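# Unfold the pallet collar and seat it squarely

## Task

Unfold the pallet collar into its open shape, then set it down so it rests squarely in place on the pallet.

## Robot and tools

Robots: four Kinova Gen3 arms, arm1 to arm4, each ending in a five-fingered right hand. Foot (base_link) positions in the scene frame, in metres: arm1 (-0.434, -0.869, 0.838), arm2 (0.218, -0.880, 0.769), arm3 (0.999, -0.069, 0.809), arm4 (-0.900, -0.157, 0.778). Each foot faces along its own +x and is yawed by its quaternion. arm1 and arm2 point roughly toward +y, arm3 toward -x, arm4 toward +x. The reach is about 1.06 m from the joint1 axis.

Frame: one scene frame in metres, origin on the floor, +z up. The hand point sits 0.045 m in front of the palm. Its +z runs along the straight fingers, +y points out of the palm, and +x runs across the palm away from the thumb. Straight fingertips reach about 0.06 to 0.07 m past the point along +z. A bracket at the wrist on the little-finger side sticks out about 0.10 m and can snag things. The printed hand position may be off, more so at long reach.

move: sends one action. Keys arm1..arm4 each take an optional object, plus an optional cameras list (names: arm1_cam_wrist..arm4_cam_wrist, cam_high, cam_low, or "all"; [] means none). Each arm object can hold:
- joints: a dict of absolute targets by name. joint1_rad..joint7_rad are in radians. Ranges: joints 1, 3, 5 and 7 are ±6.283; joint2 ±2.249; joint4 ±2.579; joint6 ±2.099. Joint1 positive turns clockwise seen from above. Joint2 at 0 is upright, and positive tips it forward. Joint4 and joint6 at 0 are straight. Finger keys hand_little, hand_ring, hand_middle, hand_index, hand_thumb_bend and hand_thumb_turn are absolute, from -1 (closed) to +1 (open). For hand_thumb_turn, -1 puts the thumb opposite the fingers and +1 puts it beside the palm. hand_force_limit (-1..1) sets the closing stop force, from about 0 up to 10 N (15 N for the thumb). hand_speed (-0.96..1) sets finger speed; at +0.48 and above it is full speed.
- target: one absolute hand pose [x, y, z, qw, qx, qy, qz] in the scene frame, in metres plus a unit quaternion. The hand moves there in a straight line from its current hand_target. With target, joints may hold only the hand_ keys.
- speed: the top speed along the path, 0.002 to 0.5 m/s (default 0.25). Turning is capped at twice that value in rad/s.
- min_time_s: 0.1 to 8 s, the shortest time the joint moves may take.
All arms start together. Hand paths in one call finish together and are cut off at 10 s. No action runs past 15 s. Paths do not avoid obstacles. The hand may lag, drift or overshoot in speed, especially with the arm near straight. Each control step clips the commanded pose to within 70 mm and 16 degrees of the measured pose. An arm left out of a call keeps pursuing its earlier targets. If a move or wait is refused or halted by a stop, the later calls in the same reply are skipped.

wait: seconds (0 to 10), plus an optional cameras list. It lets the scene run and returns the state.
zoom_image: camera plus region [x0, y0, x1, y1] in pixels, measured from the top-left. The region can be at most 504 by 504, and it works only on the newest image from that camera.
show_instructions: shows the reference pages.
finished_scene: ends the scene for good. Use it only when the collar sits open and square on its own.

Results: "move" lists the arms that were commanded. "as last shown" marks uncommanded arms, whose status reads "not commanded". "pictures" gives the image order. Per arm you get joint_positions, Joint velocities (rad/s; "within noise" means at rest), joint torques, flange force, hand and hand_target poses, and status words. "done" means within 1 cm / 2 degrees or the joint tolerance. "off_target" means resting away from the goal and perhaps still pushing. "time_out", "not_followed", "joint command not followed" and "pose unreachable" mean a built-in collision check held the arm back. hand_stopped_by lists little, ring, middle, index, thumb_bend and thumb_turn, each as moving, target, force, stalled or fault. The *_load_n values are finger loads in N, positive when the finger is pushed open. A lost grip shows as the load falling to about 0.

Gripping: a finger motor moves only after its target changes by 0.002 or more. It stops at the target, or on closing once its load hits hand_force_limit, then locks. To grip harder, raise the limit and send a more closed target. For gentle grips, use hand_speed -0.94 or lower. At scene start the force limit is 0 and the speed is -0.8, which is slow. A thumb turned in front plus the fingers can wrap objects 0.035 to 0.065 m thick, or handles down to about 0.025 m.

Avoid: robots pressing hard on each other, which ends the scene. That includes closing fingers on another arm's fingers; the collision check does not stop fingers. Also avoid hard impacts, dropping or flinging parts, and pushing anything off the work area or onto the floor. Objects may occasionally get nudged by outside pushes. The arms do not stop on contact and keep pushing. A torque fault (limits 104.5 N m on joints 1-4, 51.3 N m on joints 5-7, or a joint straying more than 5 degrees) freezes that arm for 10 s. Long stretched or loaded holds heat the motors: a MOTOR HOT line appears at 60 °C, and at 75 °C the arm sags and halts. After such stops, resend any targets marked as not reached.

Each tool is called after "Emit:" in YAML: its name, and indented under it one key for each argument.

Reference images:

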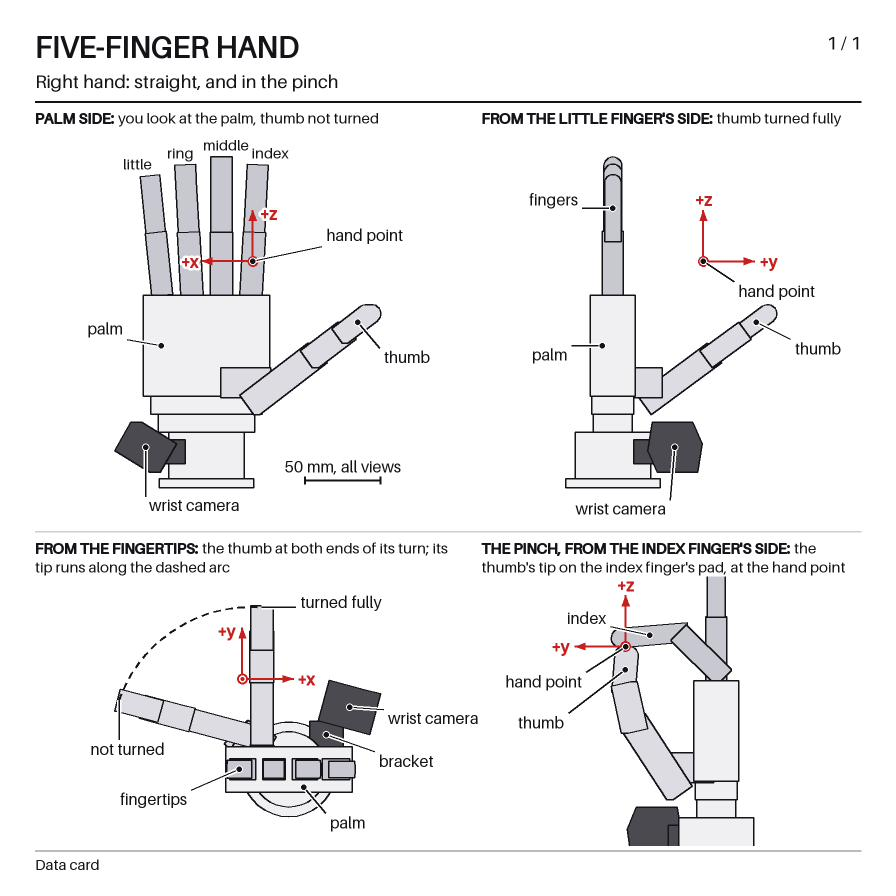

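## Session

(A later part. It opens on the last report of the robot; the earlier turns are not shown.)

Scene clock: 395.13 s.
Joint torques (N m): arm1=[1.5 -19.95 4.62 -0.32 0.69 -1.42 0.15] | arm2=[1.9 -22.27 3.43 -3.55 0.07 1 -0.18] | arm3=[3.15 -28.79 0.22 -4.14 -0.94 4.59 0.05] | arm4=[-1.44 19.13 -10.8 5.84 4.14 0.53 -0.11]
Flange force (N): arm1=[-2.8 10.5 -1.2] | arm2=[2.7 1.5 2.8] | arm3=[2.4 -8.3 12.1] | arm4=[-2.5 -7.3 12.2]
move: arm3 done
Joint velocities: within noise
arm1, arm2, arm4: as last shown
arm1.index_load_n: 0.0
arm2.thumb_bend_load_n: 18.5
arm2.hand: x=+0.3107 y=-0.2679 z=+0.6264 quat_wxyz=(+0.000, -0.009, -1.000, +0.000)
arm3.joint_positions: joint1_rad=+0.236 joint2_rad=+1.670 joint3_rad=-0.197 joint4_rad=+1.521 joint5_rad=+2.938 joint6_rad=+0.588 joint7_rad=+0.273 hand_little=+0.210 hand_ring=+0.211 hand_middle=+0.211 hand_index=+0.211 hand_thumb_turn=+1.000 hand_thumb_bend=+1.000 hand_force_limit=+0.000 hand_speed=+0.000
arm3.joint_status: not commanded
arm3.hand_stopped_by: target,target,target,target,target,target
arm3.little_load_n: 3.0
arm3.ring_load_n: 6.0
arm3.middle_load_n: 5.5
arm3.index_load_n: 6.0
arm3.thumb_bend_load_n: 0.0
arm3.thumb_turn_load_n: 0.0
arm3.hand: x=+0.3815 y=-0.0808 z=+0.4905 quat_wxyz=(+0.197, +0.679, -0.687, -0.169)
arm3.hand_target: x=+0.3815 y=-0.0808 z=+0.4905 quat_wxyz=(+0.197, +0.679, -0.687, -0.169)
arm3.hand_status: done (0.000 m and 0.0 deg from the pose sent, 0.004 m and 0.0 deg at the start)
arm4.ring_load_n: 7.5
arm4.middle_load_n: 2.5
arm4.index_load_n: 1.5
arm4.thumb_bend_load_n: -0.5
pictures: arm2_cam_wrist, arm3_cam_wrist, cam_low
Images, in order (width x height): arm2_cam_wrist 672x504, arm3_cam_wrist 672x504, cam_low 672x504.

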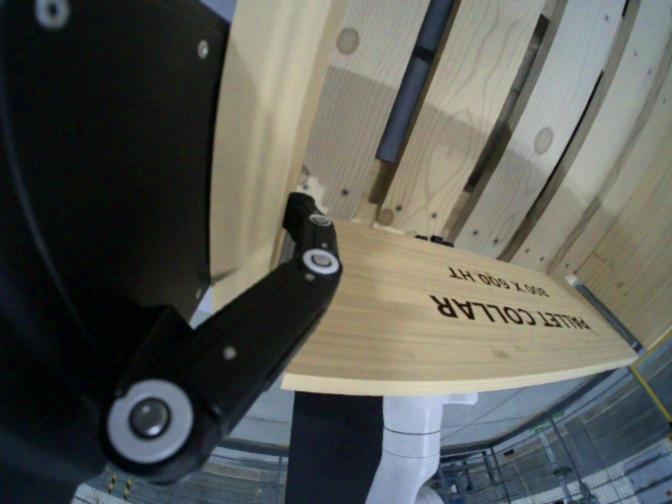

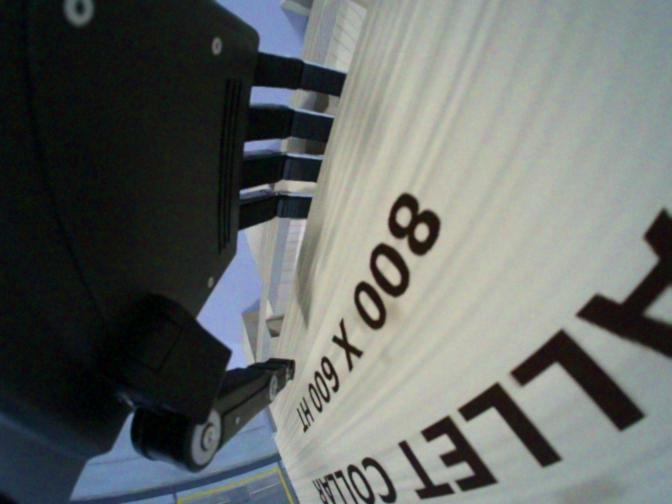

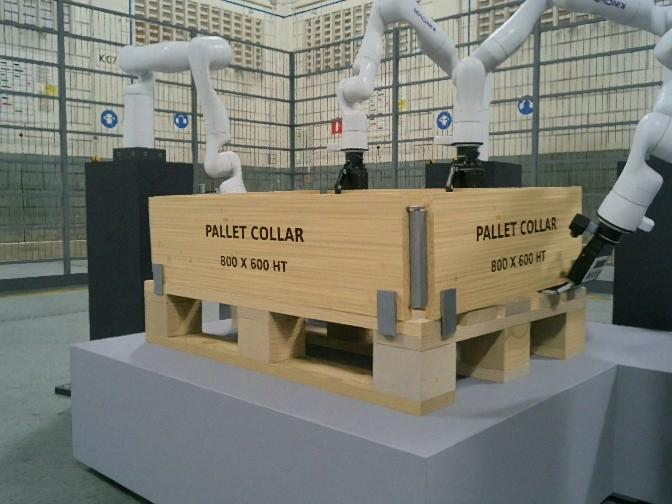

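Emit:
move:
  arm1: {"target": [-0.069, -0.2567, 0.6227, 0, 0.00873, 0.99996, 0], "speed": 0.03}
  arm2: {"target": [0.3107, -0.268, 0.6275, 0, 0.00873, 0.99996, 0], "speed": 0.03}

Scene clock: 396.67 s.
Joint torques (N m): arm1=[1.58 -23.13 5.37 -0.53 0.82 -1.84 0.12] | arm2=[2.04 -23.3 3.56 -4.5 0.14 0.58 -0.17] | arm3=[2.93 -25.23 0.04 -2.9 -1.11 3.35 0.01] | arm4=[-2.01 17.7 -10.38 5.59 3.9 -0.07 -0.07]
Flange force (N): arm1=[-4.1 13.0 5.4] | arm2=[3.1 0.1 3.6] | arm3=[2.3 -5.3 7.5] | arm4=[-3.8 -6.3 8.1]
move: arm1 done; arm2 done
Joint velocities: within noise
arm1.joint_positions: joint1_rad=+0.283 joint2_rad=+1.525 joint3_rad=+0.508 joint4_rad=+0.880 joint5_rad=+2.466 joint6_rad=-0.867 joint7_rad=+0.808 hand_little=+1.000 hand_ring=+1.000 hand_middle=+1.000 hand_index=+1.000 hand_thumb_turn=-1.000 hand_thumb_bend=-0.419 hand_force_limit=+1.000 hand_speed=+0.900
arm1.joint_status: not commanded
arm1.hand_stopped_by: target,target,target,target,force,target
arm1.little_load_n: 0.0
arm1.ring_load_n: 0.0
arm1.middle_load_n: 0.0
arm1.index_load_n: 0.0
arm1.thumb_bend_load_n: 15.5
arm1.thumb_turn_load_n: 2.5
arm1.hand: x=-0.0690 y=-0.2567 z=+0.6227 quat_wxyz=(+0.000, +0.009, +1.000, +0.000)
arm1.hand_target: x=-0.0690 y=-0.2567 z=+0.6227 quat_wxyz=(+0.000, +0.009, +1.000, +0.000)
arm1.hand_status: done (0.000 m and 0.0 deg from the pose sent, 0.001 m and 0.0 deg at the start)
arm2.joint_positions: joint1_rad=+0.205 joint2_rad=+1.172 joint3_rad=-0.048 joint4_rad=+1.407 joint5_rad=+0.087 joint6_rad=+0.562 joint7_rad=-3.161 hand_little=+1.000 hand_ring=+1.000 hand_middle=+1.000 hand_index=+1.000 hand_thumb_turn=-1.000 hand_thumb_bend=-0.507 hand_force_limit=+1.000 hand_speed=+0.900
arm2.joint_status: not commanded
arm2.hand_stopped_by: target,target,target,target,force,target
arm2.little_load_n: 0.0
arm2.ring_load_n: 0.0
arm2.middle_load_n: 0.0
arm2.index_load_n: 0.0
arm2.thumb_bend_load_n: 18.5
arm2.thumb_turn_load_n: 1.5
arm2.hand: x=+0.3107 y=-0.2680 z=+0.6275 quat_wxyz=(+0.000, -0.009, -1.000, +0.000)
arm2.hand_target: x=+0.3107 y=-0.2680 z=+0.6275 quat_wxyz=(+0.000, -0.009, -1.000, +0.000)
arm2.hand_status: done (0.000 m and 0.0 deg from the pose sent, 0.001 m and 0.0 deg at the start)
arm3, arm4: as last shown
arm3.little_load_n: 1.0
arm3.ring_load_n: 4.0
arm3.middle_load_n: 3.5
arm3.index_load_n: 4.5
arm3.thumb_bend_load_n: -0.5
arm4.joint_positions: joint1_rad=-2.740 joint2_rad=-1.862 joint3_rad=+2.494 joint4_rad=+1.917 joint5_rad=+2.898 joint6_rad=+1.094 joint7_rad=-5.173 hand_little=+0.211 hand_ring=+0.211 hand_middle=+0.210 hand_index=+0.210 hand_thumb_turn=+1.000 hand_thumb_bend=+1.000 hand_force_limit=+1.000 hand_speed=+0.900
arm4.little_load_n: 8.0
arm4.ring_load_n: 6.5
arm4.middle_load_n: 1.5
arm4.index_load_n: 0.5
arm4.thumb_bend_load_n: 0.0
pictures: none

Emit:
move:
  arm1: {"target": [-0.069, -0.2567, 0.6237, 0, 0.00873, 0.99996, 0], "speed": 0.03}
  arm2: {"target": [0.3107, -0.268, 0.629, 0, 0.00873, 0.99996, 0], "speed": 0.03}

Scene clock: 397.77 s.
Joint torques (N m): arm1=[1.85 -24.27 5.83 -0.79 0.91 -1.9 0.1] | arm2=[2.55 -23.64 4.11 -4.98 0.29 0.36 -0.15] | arm3=[2.25 -25 -0.51 -2.93 -0.87 3.19 0.05] | arm4=[-1.98 16.39 -9.41 5.98 3.36 -0.36 -0.02]
Flange force (N): arm1=[-3.5 12.9 7.3] | arm2=[4.1 -0.7 3.6] | arm3=[1.2 -5.2 6.5] | arm4=[-3.7 -4.2 7.2]
move: arm1 done; arm2 done
Joint velocities: within noise
arm1.joint_positions: joint1_rad=+0.282 joint2_rad=+1.522 joint3_rad=+0.508 joint4_rad=+0.882 joint5_rad=+2.466 joint6_rad=-0.868 joint7_rad=+0.809 hand_little=+1.000 hand_ring=+1.000 hand_middle=+1.000 hand_index=+1.000 hand_thumb_turn=-1.000 hand_thumb_bend=-0.419 hand_force_limit=+1.000 hand_speed=+0.900
arm1.joint_status: not commanded
arm1.hand_stopped_by: target,target,target,target,force,target
arm1.little_load_n: 0.0
arm1.ring_load_n: 0.0
arm1.middle_load_n: 0.0
arm1.index_load_n: 0.0
arm1.thumb_bend_load_n: 15.5
arm1.thumb_turn_load_n: 2.0
arm1.hand: x=-0.0690 y=-0.2567 z=+0.6237 quat_wxyz=(+0.000, +0.009, +1.000, +0.000)
arm1.hand_target: x=-0.0690 y=-0.2567 z=+0.6237 quat_wxyz=(+0.000, +0.009, +1.000, +0.000)
arm1.hand_status: done (0.000 m and 0.0 deg from the pose sent, 0.001 m and 0.0 deg at the start)
arm2.joint_positions: joint1_rad=+0.205 joint2_rad=+1.169 joint3_rad=-0.049 joint4_rad=+1.408 joint5_rad=+0.087 joint6_rad=+0.564 joint7_rad=-3.161 hand_little=+1.000 hand_ring=+1.000 hand_middle=+1.000 hand_index=+1.000 hand_thumb_turn=-1.000 hand_thumb_bend=-0.507 hand_force_limit=+1.000 hand_speed=+0.900
arm2.joint_status: not commanded
arm2.hand_stopped_by: target,target,target,target,force,target
arm2.little_load_n: 0.0
arm2.ring_load_n: 0.5
arm2.middle_load_n: 0.0
arm2.index_load_n: 0.0
arm2.thumb_bend_load_n: 18.0
arm2.thumb_turn_load_n: 1.5
arm2.hand: x=+0.3107 y=-0.2680 z=+0.6290 quat_wxyz=(+0.000, -0.009, -1.000, +0.000)
arm2.hand_target: x=+0.3107 y=-0.2680 z=+0.6290 quat_wxyz=(+0.000, -0.009, -1.000, +0.000)
arm2.hand_status: done (0.000 m and 0.0 deg from the pose sent, 0.002 m and 0.0 deg at the start)
arm3, arm4: as last shown
arm3.joint_positions: joint1_rad=+0.236 joint2_rad=+1.670 joint3_rad=-0.197 joint4_rad=+1.521 joint5_rad=+2.938 joint6_rad=+0.588 joint7_rad=+0.273 hand_little=+0.210 hand_ring=+0.210 hand_middle=+0.211 hand_index=+0.211 hand_thumb_turn=+1.000 hand_thumb_bend=+1.000 hand_force_limit=+0.000 hand_speed=+0.000
arm3.little_load_n: 0.5
arm3.ring_load_n: 2.5
arm3.index_load_n: 5.5
arm3.thumb_bend_load_n: 0.0
arm4.little_load_n: 7.5
arm4.ring_load_n: 5.5
arm4.middle_load_n: 1.0
arm4.index_load_n: 0.0
pictures: none

Emit:
move:
  arm1: {"target": [-0.069, -0.2559, 0.6237, 0, 0.00873, 0.99996, 0], "speed": 0.03}
  cameras: ["all"]

Emit:
zoom_image:
  camera: "arm4_cam_wrist"
  region: [190, 0, 390, 240]

Emit:
zoom_image:
  camera: "arm3_cam_wrist"
  region: [190, 0, 390, 240]

Emit:
zoom_image:
  camera: "arm1_cam_wrist"
  region: [250, 330, 450, 450]

Emit:
zoom_image:
  camera: "cam_high"
  region: [225, 225, 345, 345]

Emit:
zoom_image:
  camera: "cam_high"
  region: [345, 225, 465, 345]

Scene clock: 400.03 s.
Joint torques (N m): arm1=[-0.42 -24.66 4.19 -4.27 -0.22 0.26 0.27] | arm2=[2.42 -23.44 3.82 -3.07 0.09 1.47 -0.28] | arm3=[2.17 -25.37 -0.54 -3.1 -0.82 3.32 0.1] | arm4=[-0.88 17.75 -9.11 5.53 3.19 0.42 -0.13]
Flange force (N): arm1=[-2.3 4.3 1.2] | arm2=[3.2 3.8 6.1] | arm3=[1.1 -5.6 6.8] | arm4=[-1.4 -4.9 9.5]
move: arm1 done
Joint velocities: within noise
arm1.joint_positions: joint1_rad=+0.282 joint2_rad=+1.524 joint3_rad=+0.509 joint4_rad=+0.878 joint5_rad=+2.467 joint6_rad=-0.870 joint7_rad=+0.806 hand_little=+1.000 hand_ring=+1.000 hand_middle=+1.000 hand_index=+1.000 hand_thumb_turn=-1.000 hand_thumb_bend=-0.419 hand_force_limit=+1.000 hand_speed=+0.900
arm1.joint_status: not commanded
arm1.hand_stopped_by: target,target,target,target,force,target
arm1.little_load_n: 0.0
arm1.ring_load_n: 0.0
arm1.middle_load_n: 0.0
arm1.index_load_n: 0.0
arm1.thumb_bend_load_n: 15.0
arm1.thumb_turn_load_n: 2.0
arm1.hand: x=-0.0690 y=-0.2559 z=+0.6237 quat_wxyz=(+0.000, +0.009, +1.000, +0.000)
arm1.hand_target: x=-0.0690 y=-0.2559 z=+0.6237 quat_wxyz=(+0.000, +0.009, +1.000, +0.000)
arm1.hand_status: done (0.000 m and 0.0 deg from the pose sent, 0.001 m and 0.0 deg at the start)
arm2, arm3, arm4: as last shown
arm2.ring_load_n: 0.0
arm4.little_load_n: 8.0
arm4.ring_load_n: 6.5
arm4.middle_load_n: 2.0
arm4.index_load_n: 0.5
pictures: arm1_cam_wrist, arm2_cam_wrist, arm3_cam_wrist, arm4_cam_wrist, cam_high, cam_low
Images, in order (width x height): arm1_cam_wrist 672x504, arm2_cam_wrist 672x504, arm3_cam_wrist 672x504, arm4_cam_wrist 672x504, cam_high 672x504, cam_low 672x504.

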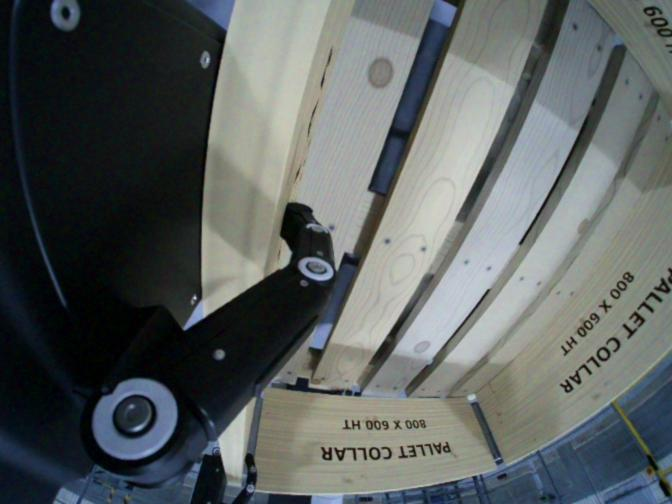

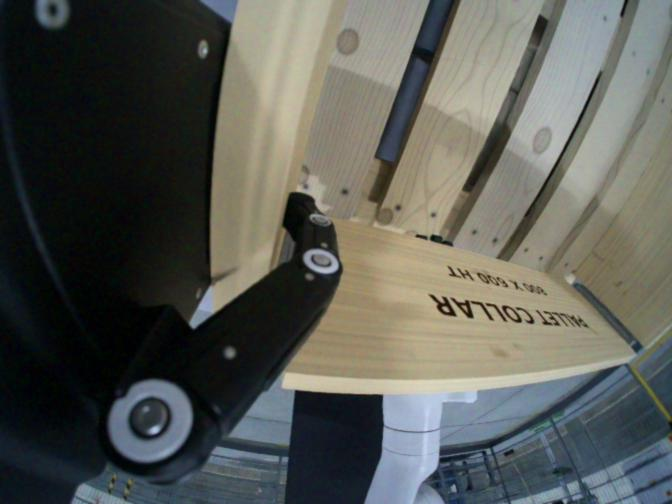

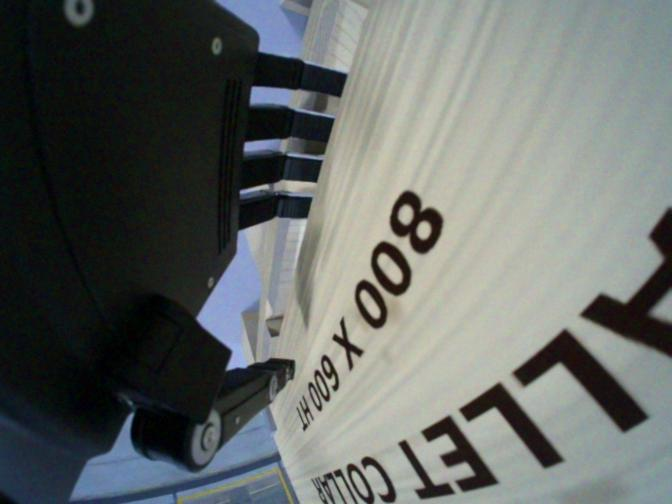

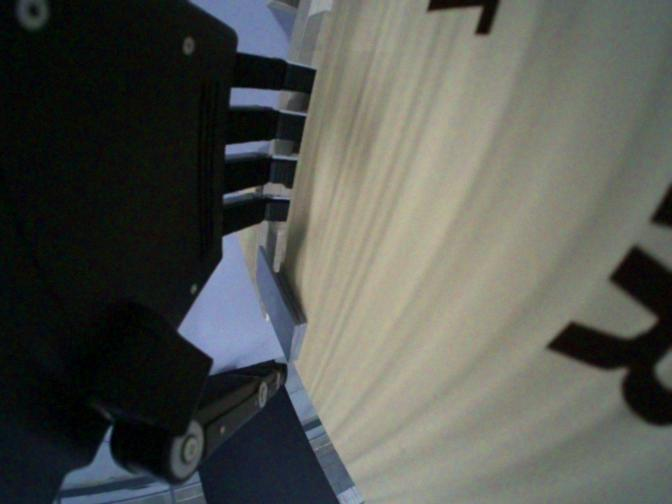

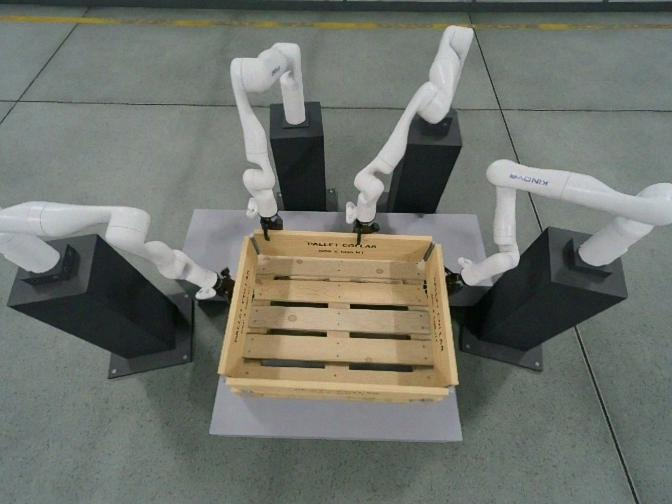

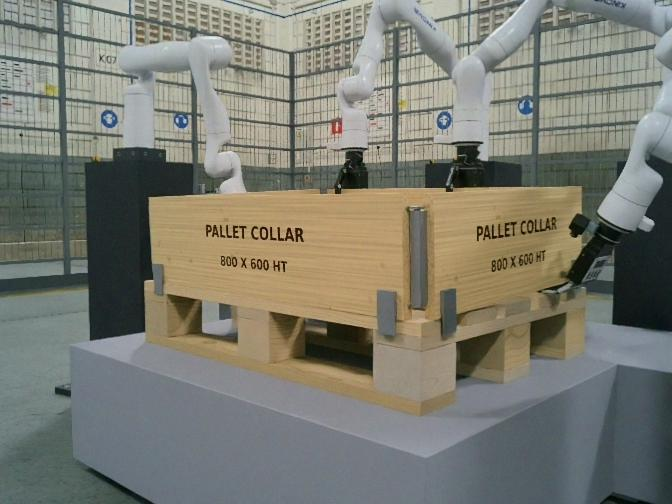

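Scaled by 2.100 from the camera's image (finer frame: 960x720).

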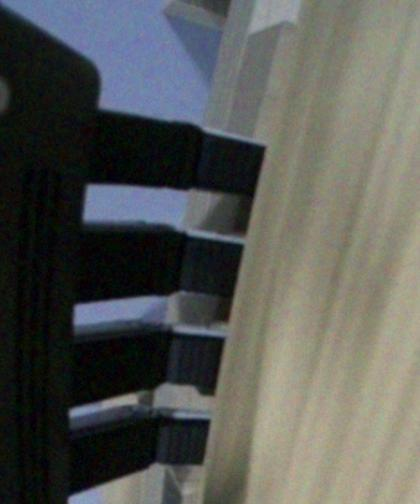

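Scaled by 2.100 from the camera's image (finer frame: 960x720).

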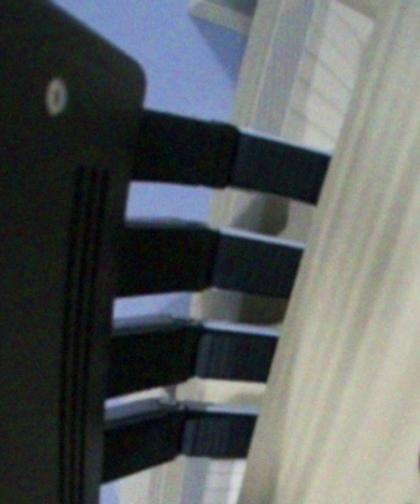

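Scaled by 2.520 from the camera's image (finer frame: 960x720).

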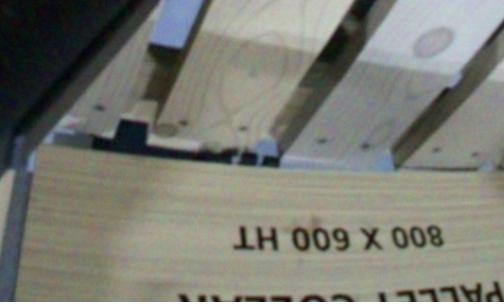

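Scaled by 4.200 from the camera's image (finer frame: 960x720).

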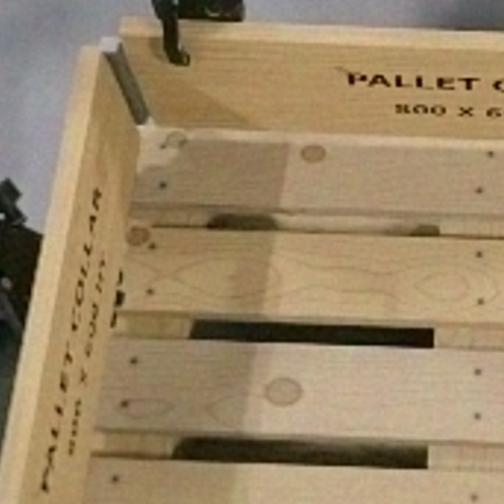

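Scaled by 4.200 from the camera's image (finer frame: 960x720).

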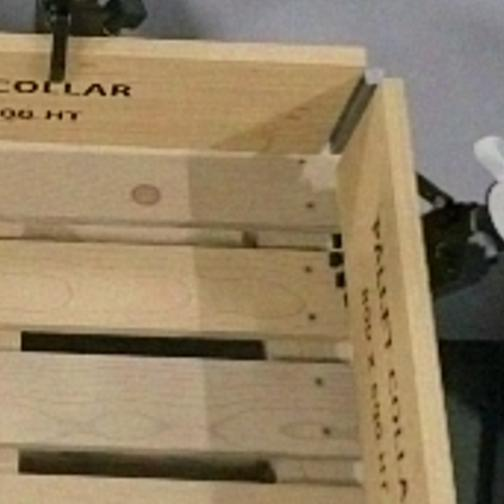

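Emit:
zoom_image:
  camera: "cam_high"
  region: [240, 255, 290, 315]

Emit:
zoom_image:
  camera: "cam_high"
  region: [400, 255, 450, 315]

Emit:
zoom_image:
  camera: "arm1_cam_wrist"
  region: [260, 360, 360, 420]

Emit:
zoom_image:
  camera: "arm2_cam_wrist"
  region: [300, 170, 480, 270]

Scaled by 8.400 from the camera's image (finer frame: 960x720).

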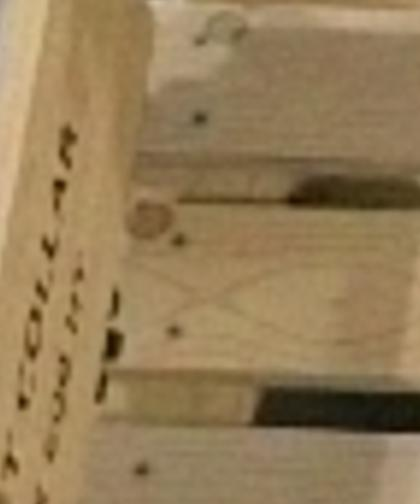

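Scaled by 8.400 from the camera's image (finer frame: 960x720).

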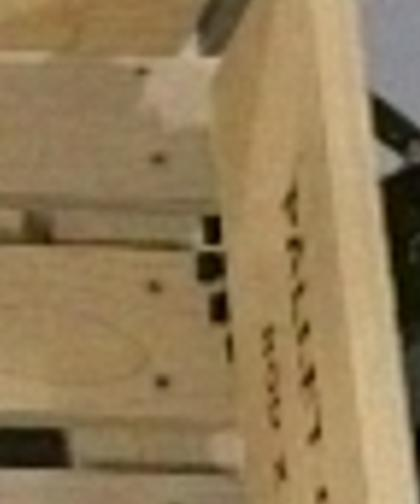

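Scaled by 5.040 from the camera's image (finer frame: 960x720).

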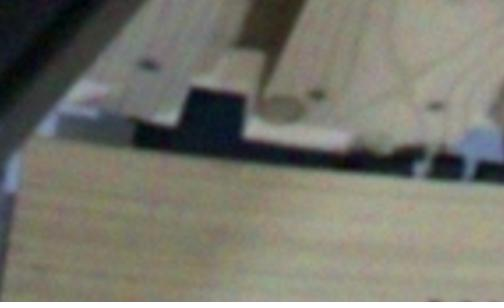

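Scaled by 2.800 from the camera's image (finer frame: 960x720).

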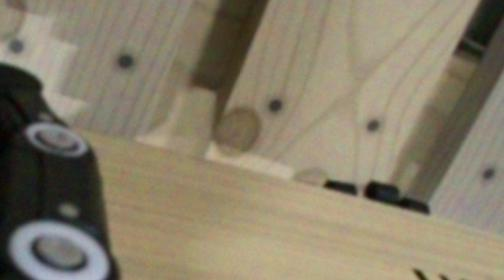

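Emit:
move:
  arm1: {"target": [-0.069, -0.2559, 0.6247, 0, 0.00873, 0.99996, 0], "speed": 0.03}
  arm2: {"target": [0.3107, -0.268, 0.6305, 0, 0.00873, 0.99996, 0], "speed": 0.03}

Scene clock: 403.07 s.
Joint torques (N m): arm1=[0.63 -26.28 5.39 -3.62 0.21 -0.25 0.18] | arm2=[2.28 -23.21 3.69 -3.63 0.07 1.06 -0.26] | arm3=[1.76 -25.17 -0.92 -3.16 -0.73 3.26 0.08] | arm4=[-1.44 16.31 -8.67 5.72 2.92 -0.17 -0.03]
Flange force (N): arm1=[-2.4 7.5 5.8] | arm2=[3.2 2.4 4.8] | arm3=[0.3 -5.5 6.1] | arm4=[-2.5 -3.6 6.9]
move: arm1 done; arm2 done
Joint velocities: within noise
arm1.joint_positions: joint1_rad=+0.282 joint2_rad=+1.522 joint3_rad=+0.509 joint4_rad=+0.879 joint5_rad=+2.467 joint6_rad=-0.871 joint7_rad=+0.807 hand_little=+1.000 hand_ring=+1.000 hand_middle=+1.000 hand_index=+1.000 hand_thumb_turn=-1.000 hand_thumb_bend=-0.419 hand_force_limit=+1.000 hand_speed=+0.900
arm1.joint_status: not commanded
arm1.hand_stopped_by: target,target,target,target,force,target
arm1.little_load_n: 0.0
arm1.ring_load_n: 0.0
arm1.middle_load_n: 0.0
arm1.index_load_n: 0.0
arm1.thumb_bend_load_n: 15.0
arm1.thumb_turn_load_n: 2.0
arm1.hand: x=-0.0690 y=-0.2559 z=+0.6247 quat_wxyz=(+0.000, +0.009, +1.000, +0.000)
arm1.hand_target: x=-0.0690 y=-0.2559 z=+0.6247 quat_wxyz=(+0.000, +0.009, +1.000, +0.000)
arm1.hand_status: done (0.000 m and 0.0 deg from the pose sent, 0.001 m and 0.0 deg at the start)
arm2.joint_positions: joint1_rad=+0.205 joint2_rad=+1.166 joint3_rad=-0.049 joint4_rad=+1.410 joint5_rad=+0.087 joint6_rad=+0.566 joint7_rad=-3.160 hand_little=+1.000 hand_ring=+1.000 hand_middle=+1.000 hand_index=+1.000 hand_thumb_turn=-1.000 hand_thumb_bend=-0.507 hand_force_limit=+1.000 hand_speed=+0.900
arm2.joint_status: not commanded
arm2.hand_stopped_by: target,target,target,target,force,target
arm2.little_load_n: 0.0
arm2.ring_load_n: 0.0
arm2.middle_load_n: 0.0
arm2.index_load_n: 0.0
arm2.thumb_bend_load_n: 18.5
arm2.thumb_turn_load_n: 1.5
arm2.hand: x=+0.3107 y=-0.2680 z=+0.6305 quat_wxyz=(+0.000, -0.009, -1.000, +0.000)
arm2.hand_target: x=+0.3107 y=-0.2680 z=+0.6305 quat_wxyz=(+0.000, -0.009, -1.000, +0.000)
arm2.hand_status: done (0.000 m and 0.0 deg from the pose sent, 0.001 m and 0.0 deg at the start)
arm3, arm4: as last shown
arm3.little_load_n: 0.0
arm4.little_load_n: 7.5
arm4.ring_load_n: 5.5
arm4.middle_load_n: 1.5
pictures: none

Emit:
move:
  arm2: {"joints": {"hand_thumb_bend": 1.0, "hand_speed": -0.3}}
  cameras: ["cam_high", "arm2_cam_wrist"]

Scene clock: 407.77 s.
Joint torques (N m): arm1=[0.62 -27.72 5.77 -4.2 0.21 -0.08 0.19] | arm2=[0.74 -20.98 2.15 -5.55 -0.28 -0.68 -0.18] | arm3=[-0.67 -28.57 -3.65 -3.79 0.49 3.87 0.28] | arm4=[-1.13 17.63 -9.35 4.77 3.36 0.27 -0.1]
Flange force (N): arm1=[-2.2 7.2 7.8] | arm2=[1.1 -3.8 -3.4] | arm3=[-3.7 -8.0 11.4] | arm4=[-2.0 -5.5 6.3]
move: arm2 done
Joint velocities: within noise
arm1, arm3, arm4: as last shown
arm1.thumb_bend_load_n: 15.5
arm1.thumb_turn_load_n: 1.5
arm2.joint_positions: joint1_rad=+0.205 joint2_rad=+1.166 joint3_rad=-0.049 joint4_rad=+1.410 joint5_rad=+0.087 joint6_rad=+0.566 joint7_rad=-3.160 hand_little=+1.000 hand_ring=+1.000 hand_middle=+1.000 hand_index=+1.000 hand_thumb_turn=-1.000 hand_thumb_bend=+1.000 hand_force_limit=+1.000 hand_speed=-0.300
arm2.joint_status: all done
arm2.hand_stopped_by: target,target,target,target,target,target
arm2.little_load_n: 0.0
arm2.ring_load_n: 0.0
arm2.middle_load_n: 0.0
arm2.index_load_n: 0.0
arm2.thumb_bend_load_n: -0.5
arm2.thumb_turn_load_n: 0.0
arm2.hand: x=+0.3107 y=-0.2680 z=+0.6305 quat_wxyz=(+0.000, -0.009, -1.000, +0.000)
arm2.hand_target: x=+0.3107 y=-0.2680 z=+0.6305 quat_wxyz=(+0.000, -0.009, -1.000, +0.000)
arm2.hand_status: not commanded
arm3.little_load_n: 2.5
arm3.ring_load_n: 5.5
arm3.middle_load_n: 5.0
arm3.index_load_n: 6.0
arm4.ring_load_n: 6.0
arm4.middle_load_n: 1.0
arm4.index_load_n: 0.0
pictures: arm2_cam_wrist, cam_high
Images, in order (width x height): arm2_cam_wrist 672x504, cam_high 672x504.

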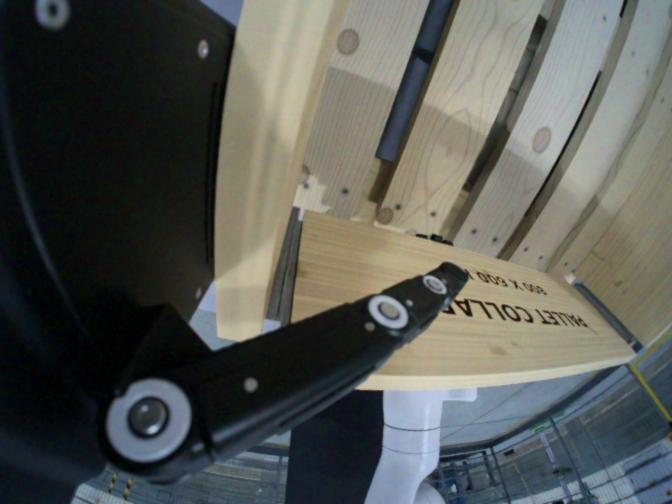

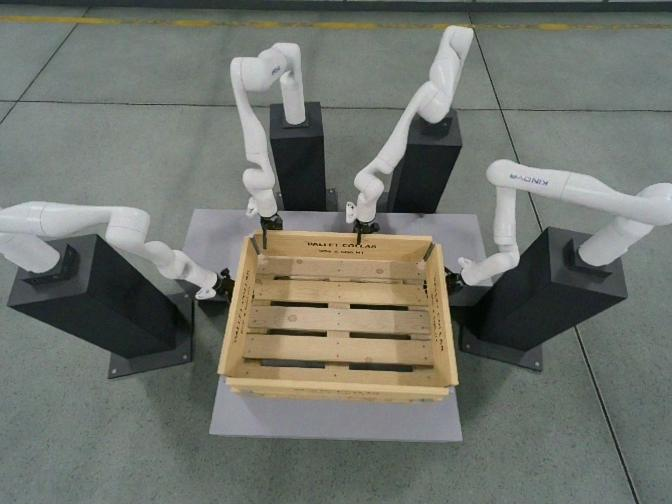

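Emit:
move:
  arm2: {"target": [0.3107, -0.275, 0.65, 0, 0.00873, 0.99996, 0], "speed": 0.06}

Emit:
move:
  arm2: {"target": [0.3, -0.29, 0.72, 0, 0.00873, 0.99996, 0], "speed": 0.15}

Emit:
move:
  arm2: {"target": [0.26, -0.42, 0.72, 0, 0.00873, 0.99996, 0], "speed": 0.2, "joints": {"hand_little": 0.211, "hand_ring": 0.211, "hand_middle": 0.211, "hand_index": 0.211, "hand_thumb_turn": 1.0, "hand_speed": 0.0}}

Emit:
move:
  arm2: {"target": [0.21, -0.42, 0.60, 0.00226, 0.00843, 0.96589, 0.25881], "speed": 0.2}
  cameras: ["cam_high", "cam_low", "arm2_cam_wrist"]

Scene clock: 409.00 s.
Joint torques (N m): arm1=[-0.28 -28.49 5.29 -5.22 -0.13 0.29 0.32] | arm2=[0.74 -20.08 2.07 -4.47 -0.37 -0.08 -0.25] | arm3=[-0.04 -28.41 -3.06 -3.83 0.29 3.92 0.27] | arm4=[-0.64 18.25 -9.37 4.08 3.37 0.61 -0.14]
Flange force (N): arm1=[-2.5 5.2 7.6] | arm2=[0.8 -1.6 -2.9] | arm3=[-2.5 -7.9 11.1] | arm4=[-1.1 -6.2 5.7]
move: arm2 done
Joint velocities: within noise
arm1, arm3, arm4: as last shown
arm1.thumb_turn_load_n: 2.0
arm2.joint_positions: joint1_rad=+0.207 joint2_rad=+1.118 joint3_rad=-0.050 joint4_rad=+1.452 joint5_rad=+0.086 joint6_rad=+0.572 joint7_rad=-3.160 hand_little=+1.000 hand_ring=+1.000 hand_middle=+1.000 hand_index=+1.000 hand_thumb_turn=-1.000 hand_thumb_bend=+1.000 hand_force_limit=+1.000 hand_speed=-0.300
arm2.joint_status: not commanded
arm2.hand_stopped_by: target,target,target,target,target,target
arm2.little_load_n: 0.0
arm2.ring_load_n: 0.0
arm2.middle_load_n: 0.0
arm2.index_load_n: 0.5
arm2.thumb_bend_load_n: -0.5
arm2.thumb_turn_load_n: 0.0
arm2.hand: x=+0.3107 y=-0.2750 z=+0.6500 quat_wxyz=(+0.000, -0.009, -1.000, +0.000)
arm2.hand_target: x=+0.3107 y=-0.2750 z=+0.6500 quat_wxyz=(+0.000, -0.009, -1.000, +0.000)
arm2.hand_status: done (0.000 m and 0.0 deg from the pose sent, 0.021 m and 0.0 deg at the start)
arm3.thumb_bend_load_n: -0.5
arm4.ring_load_n: 5.5
pictures: none

Scene clock: 410.03 s.
Joint torques (N m): arm1=[-0.17 -28.55 5.26 -5.23 -0.09 0.29 0.26] | arm2=[0.74 -19.1 2.07 -4.93 -0.37 -0.1 -0.25] | arm3=[-0.02 -28.4 -3.09 -3.8 0.29 3.91 0.29] | arm4=[-0.6 18.25 -9.28 4.04 3.38 0.62 -0.1]
Flange force (N): arm1=[-2.3 5.1 7.6] | arm2=[0.8 -1.8 -2.6] | arm3=[-2.5 -7.9 11.2] | arm4=[-0.9 -6.1 5.5]
move: arm2 done
Joint velocities: within noise
arm1, arm3: as last shown
arm1.ring_load_n: 0.5
arm1.thumb_turn_load_n: 1.5
arm2.joint_positions: joint1_rad=+0.192 joint2_rad=+0.959 joint3_rad=-0.054 joint4_rad=+1.543 joint5_rad=+0.077 joint6_rad=+0.640 joint7_rad=-3.174 hand_little=+1.000 hand_ring=+1.000 hand_middle=+1.000 hand_index=+1.000 hand_thumb_turn=-1.000 hand_thumb_bend=+1.000 hand_force_limit=+1.000 hand_speed=-0.300
arm2.joint_status: not commanded
arm2.hand_stopped_by: target,target,target,target,target,target
arm2.little_load_n: 0.0
arm2.ring_load_n: 0.0
arm2.middle_load_n: 0.0
arm2.index_load_n: 0.0
arm2.thumb_bend_load_n: 0.0
arm2.thumb_turn_load_n: 0.0
arm2.hand: x=+0.3000 y=-0.2900 z=+0.7200 quat_wxyz=(+0.000, -0.009, -1.000, +0.000)
arm2.hand_target: x=+0.3000 y=-0.2900 z=+0.7200 quat_wxyz=(+0.000, -0.009, -1.000, +0.000)
arm2.hand_status: done (0.000 m and 0.0 deg from the pose sent, 0.072 m and 0.0 deg at the start)
arm3.ring_load_n: 5.0
arm3.index_load_n: 5.5
arm3.thumb_bend_load_n: 0.0
arm4.joint_positions: joint1_rad=-2.740 joint2_rad=-1.862 joint3_rad=+2.494 joint4_rad=+1.917 joint5_rad=+2.898 joint6_rad=+1.094 joint7_rad=-5.173 hand_little=+0.211 hand_ring=+0.211 hand_middle=+0.210 hand_index=+0.210 hand_thumb_turn=+1.000 hand_thumb_bend=+1.000 hand_force_limit=+1.000 hand_speed=+0.900
arm4.joint_status: not commanded
arm4.hand_stopped_by: target,target,target,target,target,target
arm4.little_load_n: 7.5
arm4.ring_load_n: 6.0
arm4.middle_load_n: 1.0
arm4.index_load_n: 0.0
arm4.thumb_bend_load_n: 0.0
arm4.thumb_turn_load_n: 0.0
arm4.hand: x=-0.3944 y=-0.1910 z=+0.4915 quat_wxyz=(-0.195, -0.686, -0.680, -0.171)
arm4.hand_target: x=-0.3944 y=-0.1910 z=+0.4915 quat_wxyz=(-0.195, -0.686, -0.680, -0.171)
arm4.hand_status: not commanded
pictures: none

Scene clock: 411.57 s.
Joint torques (N m): arm1=[-0.21 -28.46 5.28 -5.28 -0.1 0.28 0.25] | arm2=[0.75 -15.08 2.2 -2.48 -0.39 -0.06 -0.23] | arm3=[0.04 -28.45 -3.09 -3.84 0.25 3.89 0.23] | arm4=[-0.65 18.23 -9.31 4.08 3.35 0.64 -0.14]
Flange force (N): arm1=[-2.1 4.6 7.4] | arm2=[0.8 -0.6 -3.2] | arm3=[-2.4 -8.0 11.1] | arm4=[-1.2 -6.1 5.7]
move: arm2 off_target
Joint velocities: within noise
arm1, arm4: as last shown
arm1.ring_load_n: 0.0
arm2.joint_positions: joint1_rad=+0.097 joint2_rad=+0.813 joint3_rad=-0.031 joint4_rad=+2.025 joint5_rad=+0.080 joint6_rad=+0.304 joint7_rad=-3.274 hand_little=+0.212 hand_ring=+1.000 hand_middle=+0.212 hand_index=+0.212 hand_thumb_turn=+1.000 hand_thumb_bend=+1.000 hand_force_limit=+1.000 hand_speed=+0.000
arm2.joint_status: hand_ring off_target (ended at +1.000, target +0.211); the others done
arm2.hand_stopped_by: target,fault,target,target,target,target
arm2.little_load_n: 0.0
arm2.ring_load_n: 0.0
arm2.middle_load_n: 0.0
arm2.index_load_n: 0.0
arm2.thumb_bend_load_n: 0.0
arm2.thumb_turn_load_n: 0.0
arm2.hand: x=+0.2600 y=-0.4200 z=+0.7200 quat_wxyz=(+0.000, -0.009, -1.000, +0.000)
arm2.hand_target: x=+0.2600 y=-0.4200 z=+0.7200 quat_wxyz=(+0.000, -0.009, -1.000, +0.000)
arm2.hand_status: done (0.000 m and 0.0 deg from the pose sent, 0.136 m and 0.0 deg at the start)
arm3.joint_positions: joint1_rad=+0.236 joint2_rad=+1.670 joint3_rad=-0.197 joint4_rad=+1.521 joint5_rad=+2.938 joint6_rad=+0.588 joint7_rad=+0.273 hand_little=+0.210 hand_ring=+0.210 hand_middle=+0.211 hand_index=+0.211 hand_thumb_turn=+1.000 hand_thumb_bend=+1.000 hand_force_limit=+0.000 hand_speed=+0.000
arm3.joint_status: not commanded
arm3.hand_stopped_by: target,target,target,target,target,target
arm3.little_load_n: 2.5
arm3.ring_load_n: 5.0
arm3.middle_load_n: 5.0
arm3.index_load_n: 6.0
arm3.thumb_bend_load_n: 0.0
arm3.thumb_turn_load_n: 0.0
arm3.hand: x=+0.3815 y=-0.0808 z=+0.4905 quat_wxyz=(+0.197, +0.679, -0.687, -0.169)
arm3.hand_target: x=+0.3815 y=-0.0808 z=+0.4905 quat_wxyz=(+0.197, +0.679, -0.687, -0.169)
arm3.hand_status: not commanded
arm4.ring_load_n: 5.5
arm4.middle_load_n: 1.5
pictures: none

Scene clock: 413.43 s.
Joint torques (N m): arm1=[-0.22 -28.5 5.24 -5.23 -0.07 0.29 0.24] | arm2=[0.78 -14.46 3.13 3.31 -0.68 -1.27 -0.22] | arm3=[-0.01 -28.42 -3.06 -3.78 0.27 3.93 0.28] | arm4=[-0.68 18.25 -9.32 4.08 3.37 0.6 -0.16]
Flange force (N): arm1=[-2.3 4.9 7.5] | arm2=[4.2 2.1 -1.5] | arm3=[-2.5 -7.9 11.3] | arm4=[-1.1 -6.2 5.6]
move: arm2 done
Joint velocities: within noise
arm1, arm3, arm4: as last shown
arm1.middle_load_n: 0.5
arm2.joint_positions: joint1_rad=-0.191 joint2_rad=+1.425 joint3_rad=+0.035 joint4_rad=+2.277 joint5_rad=-0.147 joint6_rad=-1.066 joint7_rad=-3.363 hand_little=+0.212 hand_ring=+1.000 hand_middle=+0.212 hand_index=+0.212 hand_thumb_turn=+1.000 hand_thumb_bend=+1.000 hand_force_limit=+1.000 hand_speed=+0.000
arm2.joint_status: not commanded
arm2.hand_stopped_by: target,fault,target,target,target,target
arm2.little_load_n: 0.0
arm2.ring_load_n: 0.0
arm2.middle_load_n: 0.0
arm2.index_load_n: 0.0
arm2.thumb_bend_load_n: 0.0
arm2.thumb_turn_load_n: 0.0
arm2.hand: x=+0.2100 y=-0.4200 z=+0.6000 quat_wxyz=(-0.002, -0.008, -0.966, -0.259)
arm2.hand_target: x=+0.2100 y=-0.4200 z=+0.6000 quat_wxyz=(-0.002, -0.008, -0.966, -0.259)
arm2.hand_status: done (0.000 m and 0.0 deg from the pose sent, 0.130 m and 30.0 deg at the start)
arm3.ring_load_n: 5.5
arm3.thumb_bend_load_n: -0.5
arm4.middle_load_n: 1.0
pictures: arm2_cam_wrist, cam_high, cam_low
Images, in order (width x height): arm2_cam_wrist 672x504, cam_high 672x504, cam_low 672x504.

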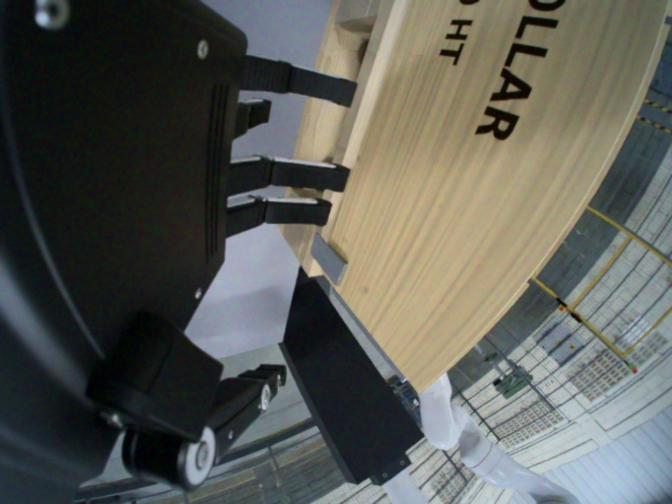

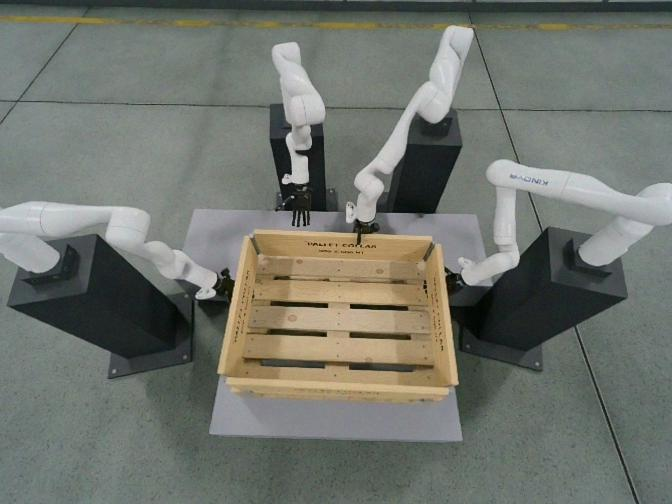

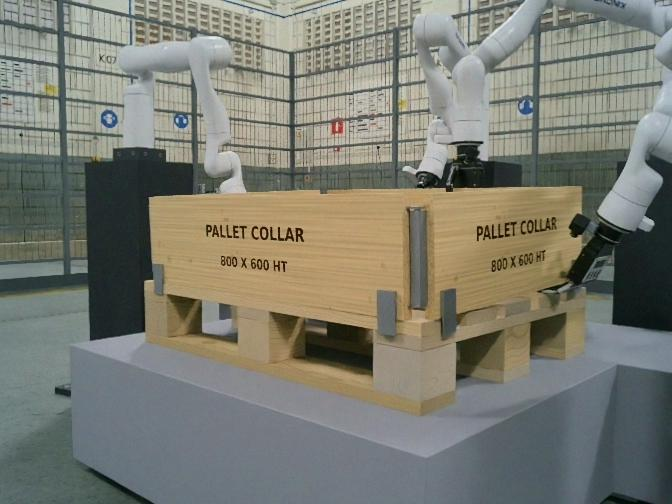

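Emit:
zoom_image:
  camera: "arm2_cam_wrist"
  region: [270, 190, 390, 310]

Emit:
zoom_image:
  camera: "arm2_cam_wrist"
  region: [290, 0, 450, 160]

Scaled by 4.200 from the camera's image (finer frame: 960x720).

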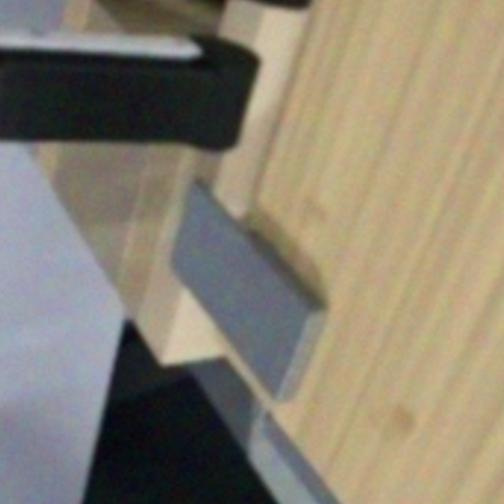

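Scaled by 3.150 from the camera's image (finer frame: 960x720).

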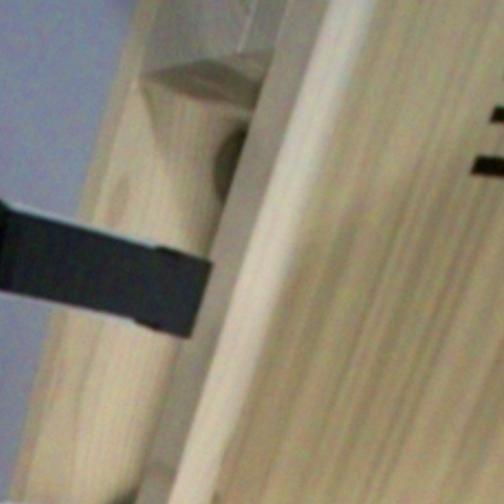

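Emit:
move:
  arm2: {"target": [0.21, -0.38, 0.505, 0.00226, 0.00843, 0.96589, 0.25881], "speed": 0.12}

Emit:
move:
  arm2: {"target": [0.21, -0.345, 0.4945, 0.00226, 0.00843, 0.96589, 0.25881], "speed": 0.08}
  cameras: ["arm2_cam_wrist", "cam_high"]

Emit:
zoom_image:
  camera: "arm2_cam_wrist"
  region: [200, 20, 400, 320]

Scene clock: 415.87 s.
Joint torques (N m): arm1=[-0.24 -28.49 5.26 -5.24 -0.06 0.31 0.25] | arm2=[0.79 -15.53 3.23 2.35 -0.66 -1.3 -0.24] | arm3=[0.03 -28.39 -3.07 -3.8 0.23 3.93 0.27] | arm4=[-0.66 18.24 -9.28 4.06 3.35 0.59 -0.12]
Flange force (N): arm1=[-2.3 4.9 7.5] | arm2=[3.4 1.7 -1.6] | arm3=[-2.5 -7.8 11.2] | arm4=[-1.1 -6.2 5.5]
move: arm2 done
Joint velocities: within noise
arm1, arm3, arm4: as last shown
arm1.middle_load_n: 0.0
arm2.joint_positions: joint1_rad=-0.168 joint2_rad=+1.607 joint3_rad=+0.048 joint4_rad=+1.969 joint5_rad=-0.134 joint6_rad=-0.941 joint7_rad=-3.347 hand_little=+0.212 hand_ring=+1.000 hand_middle=+0.212 hand_index=+0.212 hand_thumb_turn=+1.000 hand_thumb_bend=+1.000 hand_force_limit=+1.000 hand_speed=+0.000
arm2.joint_status: not commanded
arm2.hand_stopped_by: target,fault,target,target,target,target
arm2.little_load_n: 0.0
arm2.ring_load_n: 0.0
arm2.middle_load_n: 0.0
arm2.index_load_n: 0.0
arm2.thumb_bend_load_n: 0.0
arm2.thumb_turn_load_n: 0.0
arm2.hand: x=+0.2100 y=-0.3800 z=+0.5050 quat_wxyz=(-0.002, -0.008, -0.966, -0.259)
arm2.hand_target: x=+0.2100 y=-0.3800 z=+0.5050 quat_wxyz=(-0.002, -0.008, -0.966, -0.259)
arm2.hand_status: done (0.000 m and 0.0 deg from the pose sent, 0.103 m and 0.0 deg at the start)
arm3.ring_load_n: 5.0
arm3.thumb_bend_load_n: 0.0
arm4.ring_load_n: 6.0
arm4.middle_load_n: 1.5
arm4.thumb_bend_load_n: -0.5
pictures: none

Scene clock: 416.83 s.
Joint torques (N m): arm1=[-0.19 -28.45 5.32 -5.2 -0.12 0.33 0.25] | arm2=[0.75 -16.41 3.33 1.46 -0.64 -1.3 -0.21] | arm3=[0.01 -28.4 -3.04 -3.79 0.24 3.92 0.26] | arm4=[-0.66 18.23 -9.27 4.05 3.36 0.65 -0.15]
Flange force (N): arm1=[-2.4 5.1 7.5] | arm2=[2.6 1.6 -1.7] | arm3=[-2.5 -7.9 11.2] | arm4=[-1.2 -6.1 5.6]
move: arm2 done
Joint velocities: within noise
arm1, arm3, arm4: as last shown
arm2.joint_positions: joint1_rad=-0.153 joint2_rad=+1.600 joint3_rad=+0.063 joint4_rad=+1.858 joint5_rad=-0.121 joint6_rad=-0.824 joint7_rad=-3.339 hand_little=+0.212 hand_ring=+1.000 hand_middle=+0.212 hand_index=+0.212 hand_thumb_turn=+1.000 hand_thumb_bend=+1.000 hand_force_limit=+1.000 hand_speed=+0.000
arm2.joint_status: not commanded
arm2.hand_stopped_by: target,fault,target,target,target,target
arm2.little_load_n: 0.0
arm2.ring_load_n: 0.0
arm2.middle_load_n: 0.0
arm2.index_load_n: 0.0
arm2.thumb_bend_load_n: 0.0
arm2.thumb_turn_load_n: 0.0
arm2.hand: x=+0.2100 y=-0.3449 z=+0.4946 quat_wxyz=(-0.002, -0.008, -0.966, -0.259)
arm2.hand_target: x=+0.2100 y=-0.3450 z=+0.4945 quat_wxyz=(-0.002, -0.008, -0.966, -0.259)
arm2.hand_status: done (0.000 m and 0.0 deg from the pose sent, 0.037 m and 0.0 deg at the start)
arm3.ring_load_n: 5.5
arm4.ring_load_n: 5.5
arm4.middle_load_n: 1.0
arm4.thumb_bend_load_n: 0.0
Images, in order (width x height): arm2_cam_wrist 672x504, cam_high 672x504.

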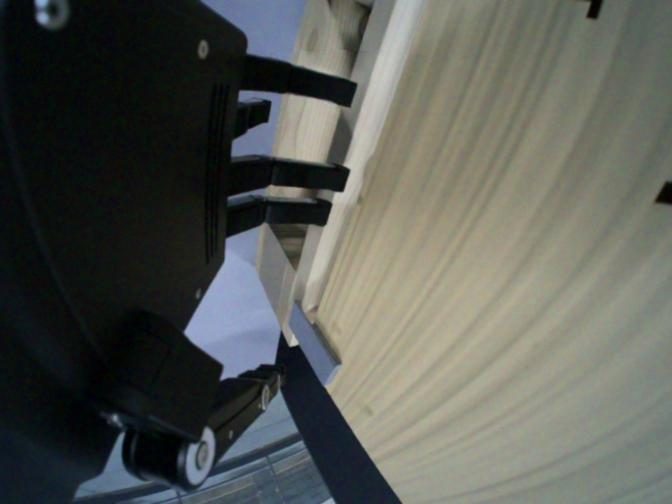

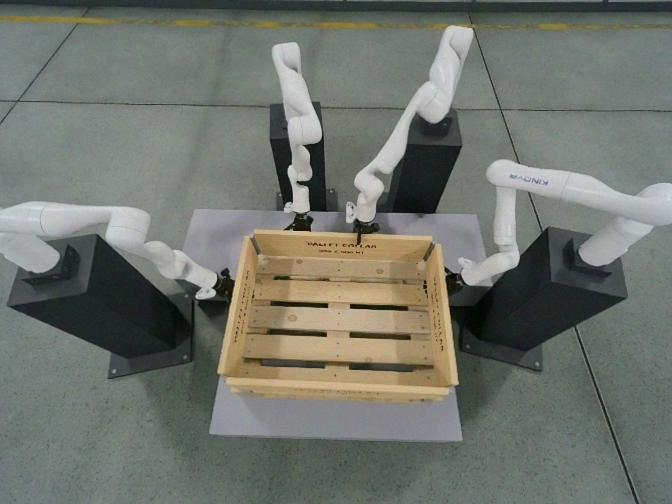

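Scaled by 1.680 from the camera's image (finer frame: 960x720).

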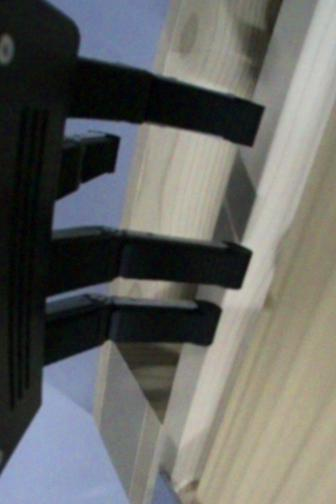

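Emit:
move:
  arm2: {"target": [0.21, -0.32, 0.4945, 0.00226, 0.00843, 0.96589, 0.25881], "speed": 0.05}
  cameras: ["arm2_cam_wrist"]

Emit:
zoom_image:
  camera: "arm2_cam_wrist"
  region: [200, 20, 400, 320]

Scene clock: 417.97 s.
Joint torques (N m): arm1=[-0.27 -28.47 5.24 -5.16 -0.08 0.32 0.27] | arm2=[0.79 -17.05 3.37 0.79 -0.6 -1.26 -0.24] | arm3=[0.04 -28.44 -3.1 -3.82 0.26 3.97 0.23] | arm4=[-0.64 18.26 -9.3 4.06 3.33 0.65 -0.13]
Flange force (N): arm1=[-2.7 5.4 7.6] | arm2=[2.2 1.4 -2.0] | arm3=[-2.4 -7.8 11.3] | arm4=[-1.2 -6.2 5.7]
move: arm2 done
Joint velocities: within noise
arm1.joint_positions: joint1_rad=+0.282 joint2_rad=+1.522 joint3_rad=+0.509 joint4_rad=+0.879 joint5_rad=+2.467 joint6_rad=-0.871 joint7_rad=+0.807 hand_little=+1.000 hand_ring=+1.000 hand_middle=+1.000 hand_index=+1.000 hand_thumb_turn=-1.000 hand_thumb_bend=-0.419 hand_force_limit=+1.000 hand_speed=+0.900
arm1.joint_status: not commanded
arm1.hand_stopped_by: target,target,target,target,force,target
arm1.little_load_n: 0.0
arm1.ring_load_n: 0.0
arm1.middle_load_n: 0.0
arm1.index_load_n: 0.0
arm1.thumb_bend_load_n: 15.5
arm1.thumb_turn_load_n: 1.5
arm1.hand: x=-0.0690 y=-0.2559 z=+0.6247 quat_wxyz=(+0.000, +0.009, +1.000, +0.000)
arm1.hand_target: x=-0.0690 y=-0.2559 z=+0.6247 quat_wxyz=(+0.000, +0.009, +1.000, +0.000)
arm1.hand_status: not commanded
arm2.joint_positions: joint1_rad=-0.143 joint2_rad=+1.585 joint3_rad=+0.073 joint4_rad=+1.793 joint5_rad=-0.111 joint6_rad=-0.744 joint7_rad=-3.335 hand_little=+0.212 hand_ring=+1.000 hand_middle=+0.212 hand_index=+0.212 hand_thumb_turn=+1.000 hand_thumb_bend=+1.000 hand_force_limit=+1.000 hand_speed=+0.000
arm2.joint_status: not commanded
arm2.hand_stopped_by: target,fault,target,target,target,target
arm2.little_load_n: 0.0
arm2.ring_load_n: 0.0
arm2.middle_load_n: 0.0
arm2.index_load_n: 0.0
arm2.thumb_bend_load_n: -0.5
arm2.thumb_turn_load_n: 0.0
arm2.hand: x=+0.2100 y=-0.3200 z=+0.4945 quat_wxyz=(-0.002, -0.008, -0.966, -0.259)
arm2.hand_target: x=+0.2100 y=-0.3200 z=+0.4945 quat_wxyz=(-0.002, -0.008, -0.966, -0.259)
arm2.hand_status: done (0.000 m and 0.0 deg from the pose sent, 0.025 m and 0.0 deg at the start)
arm3, arm4: as last shown
Images, in order (width x height): arm2_cam_wrist 672x504.

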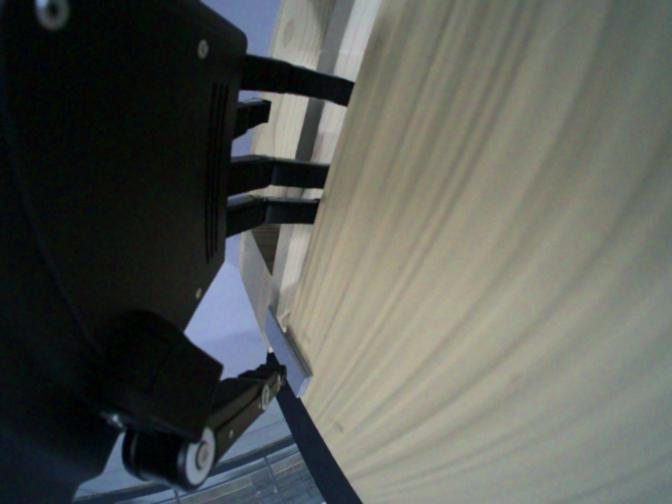

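Scaled by 1.680 from the camera's image (finer frame: 960x720).

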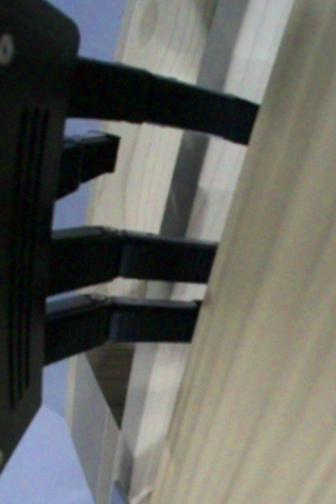

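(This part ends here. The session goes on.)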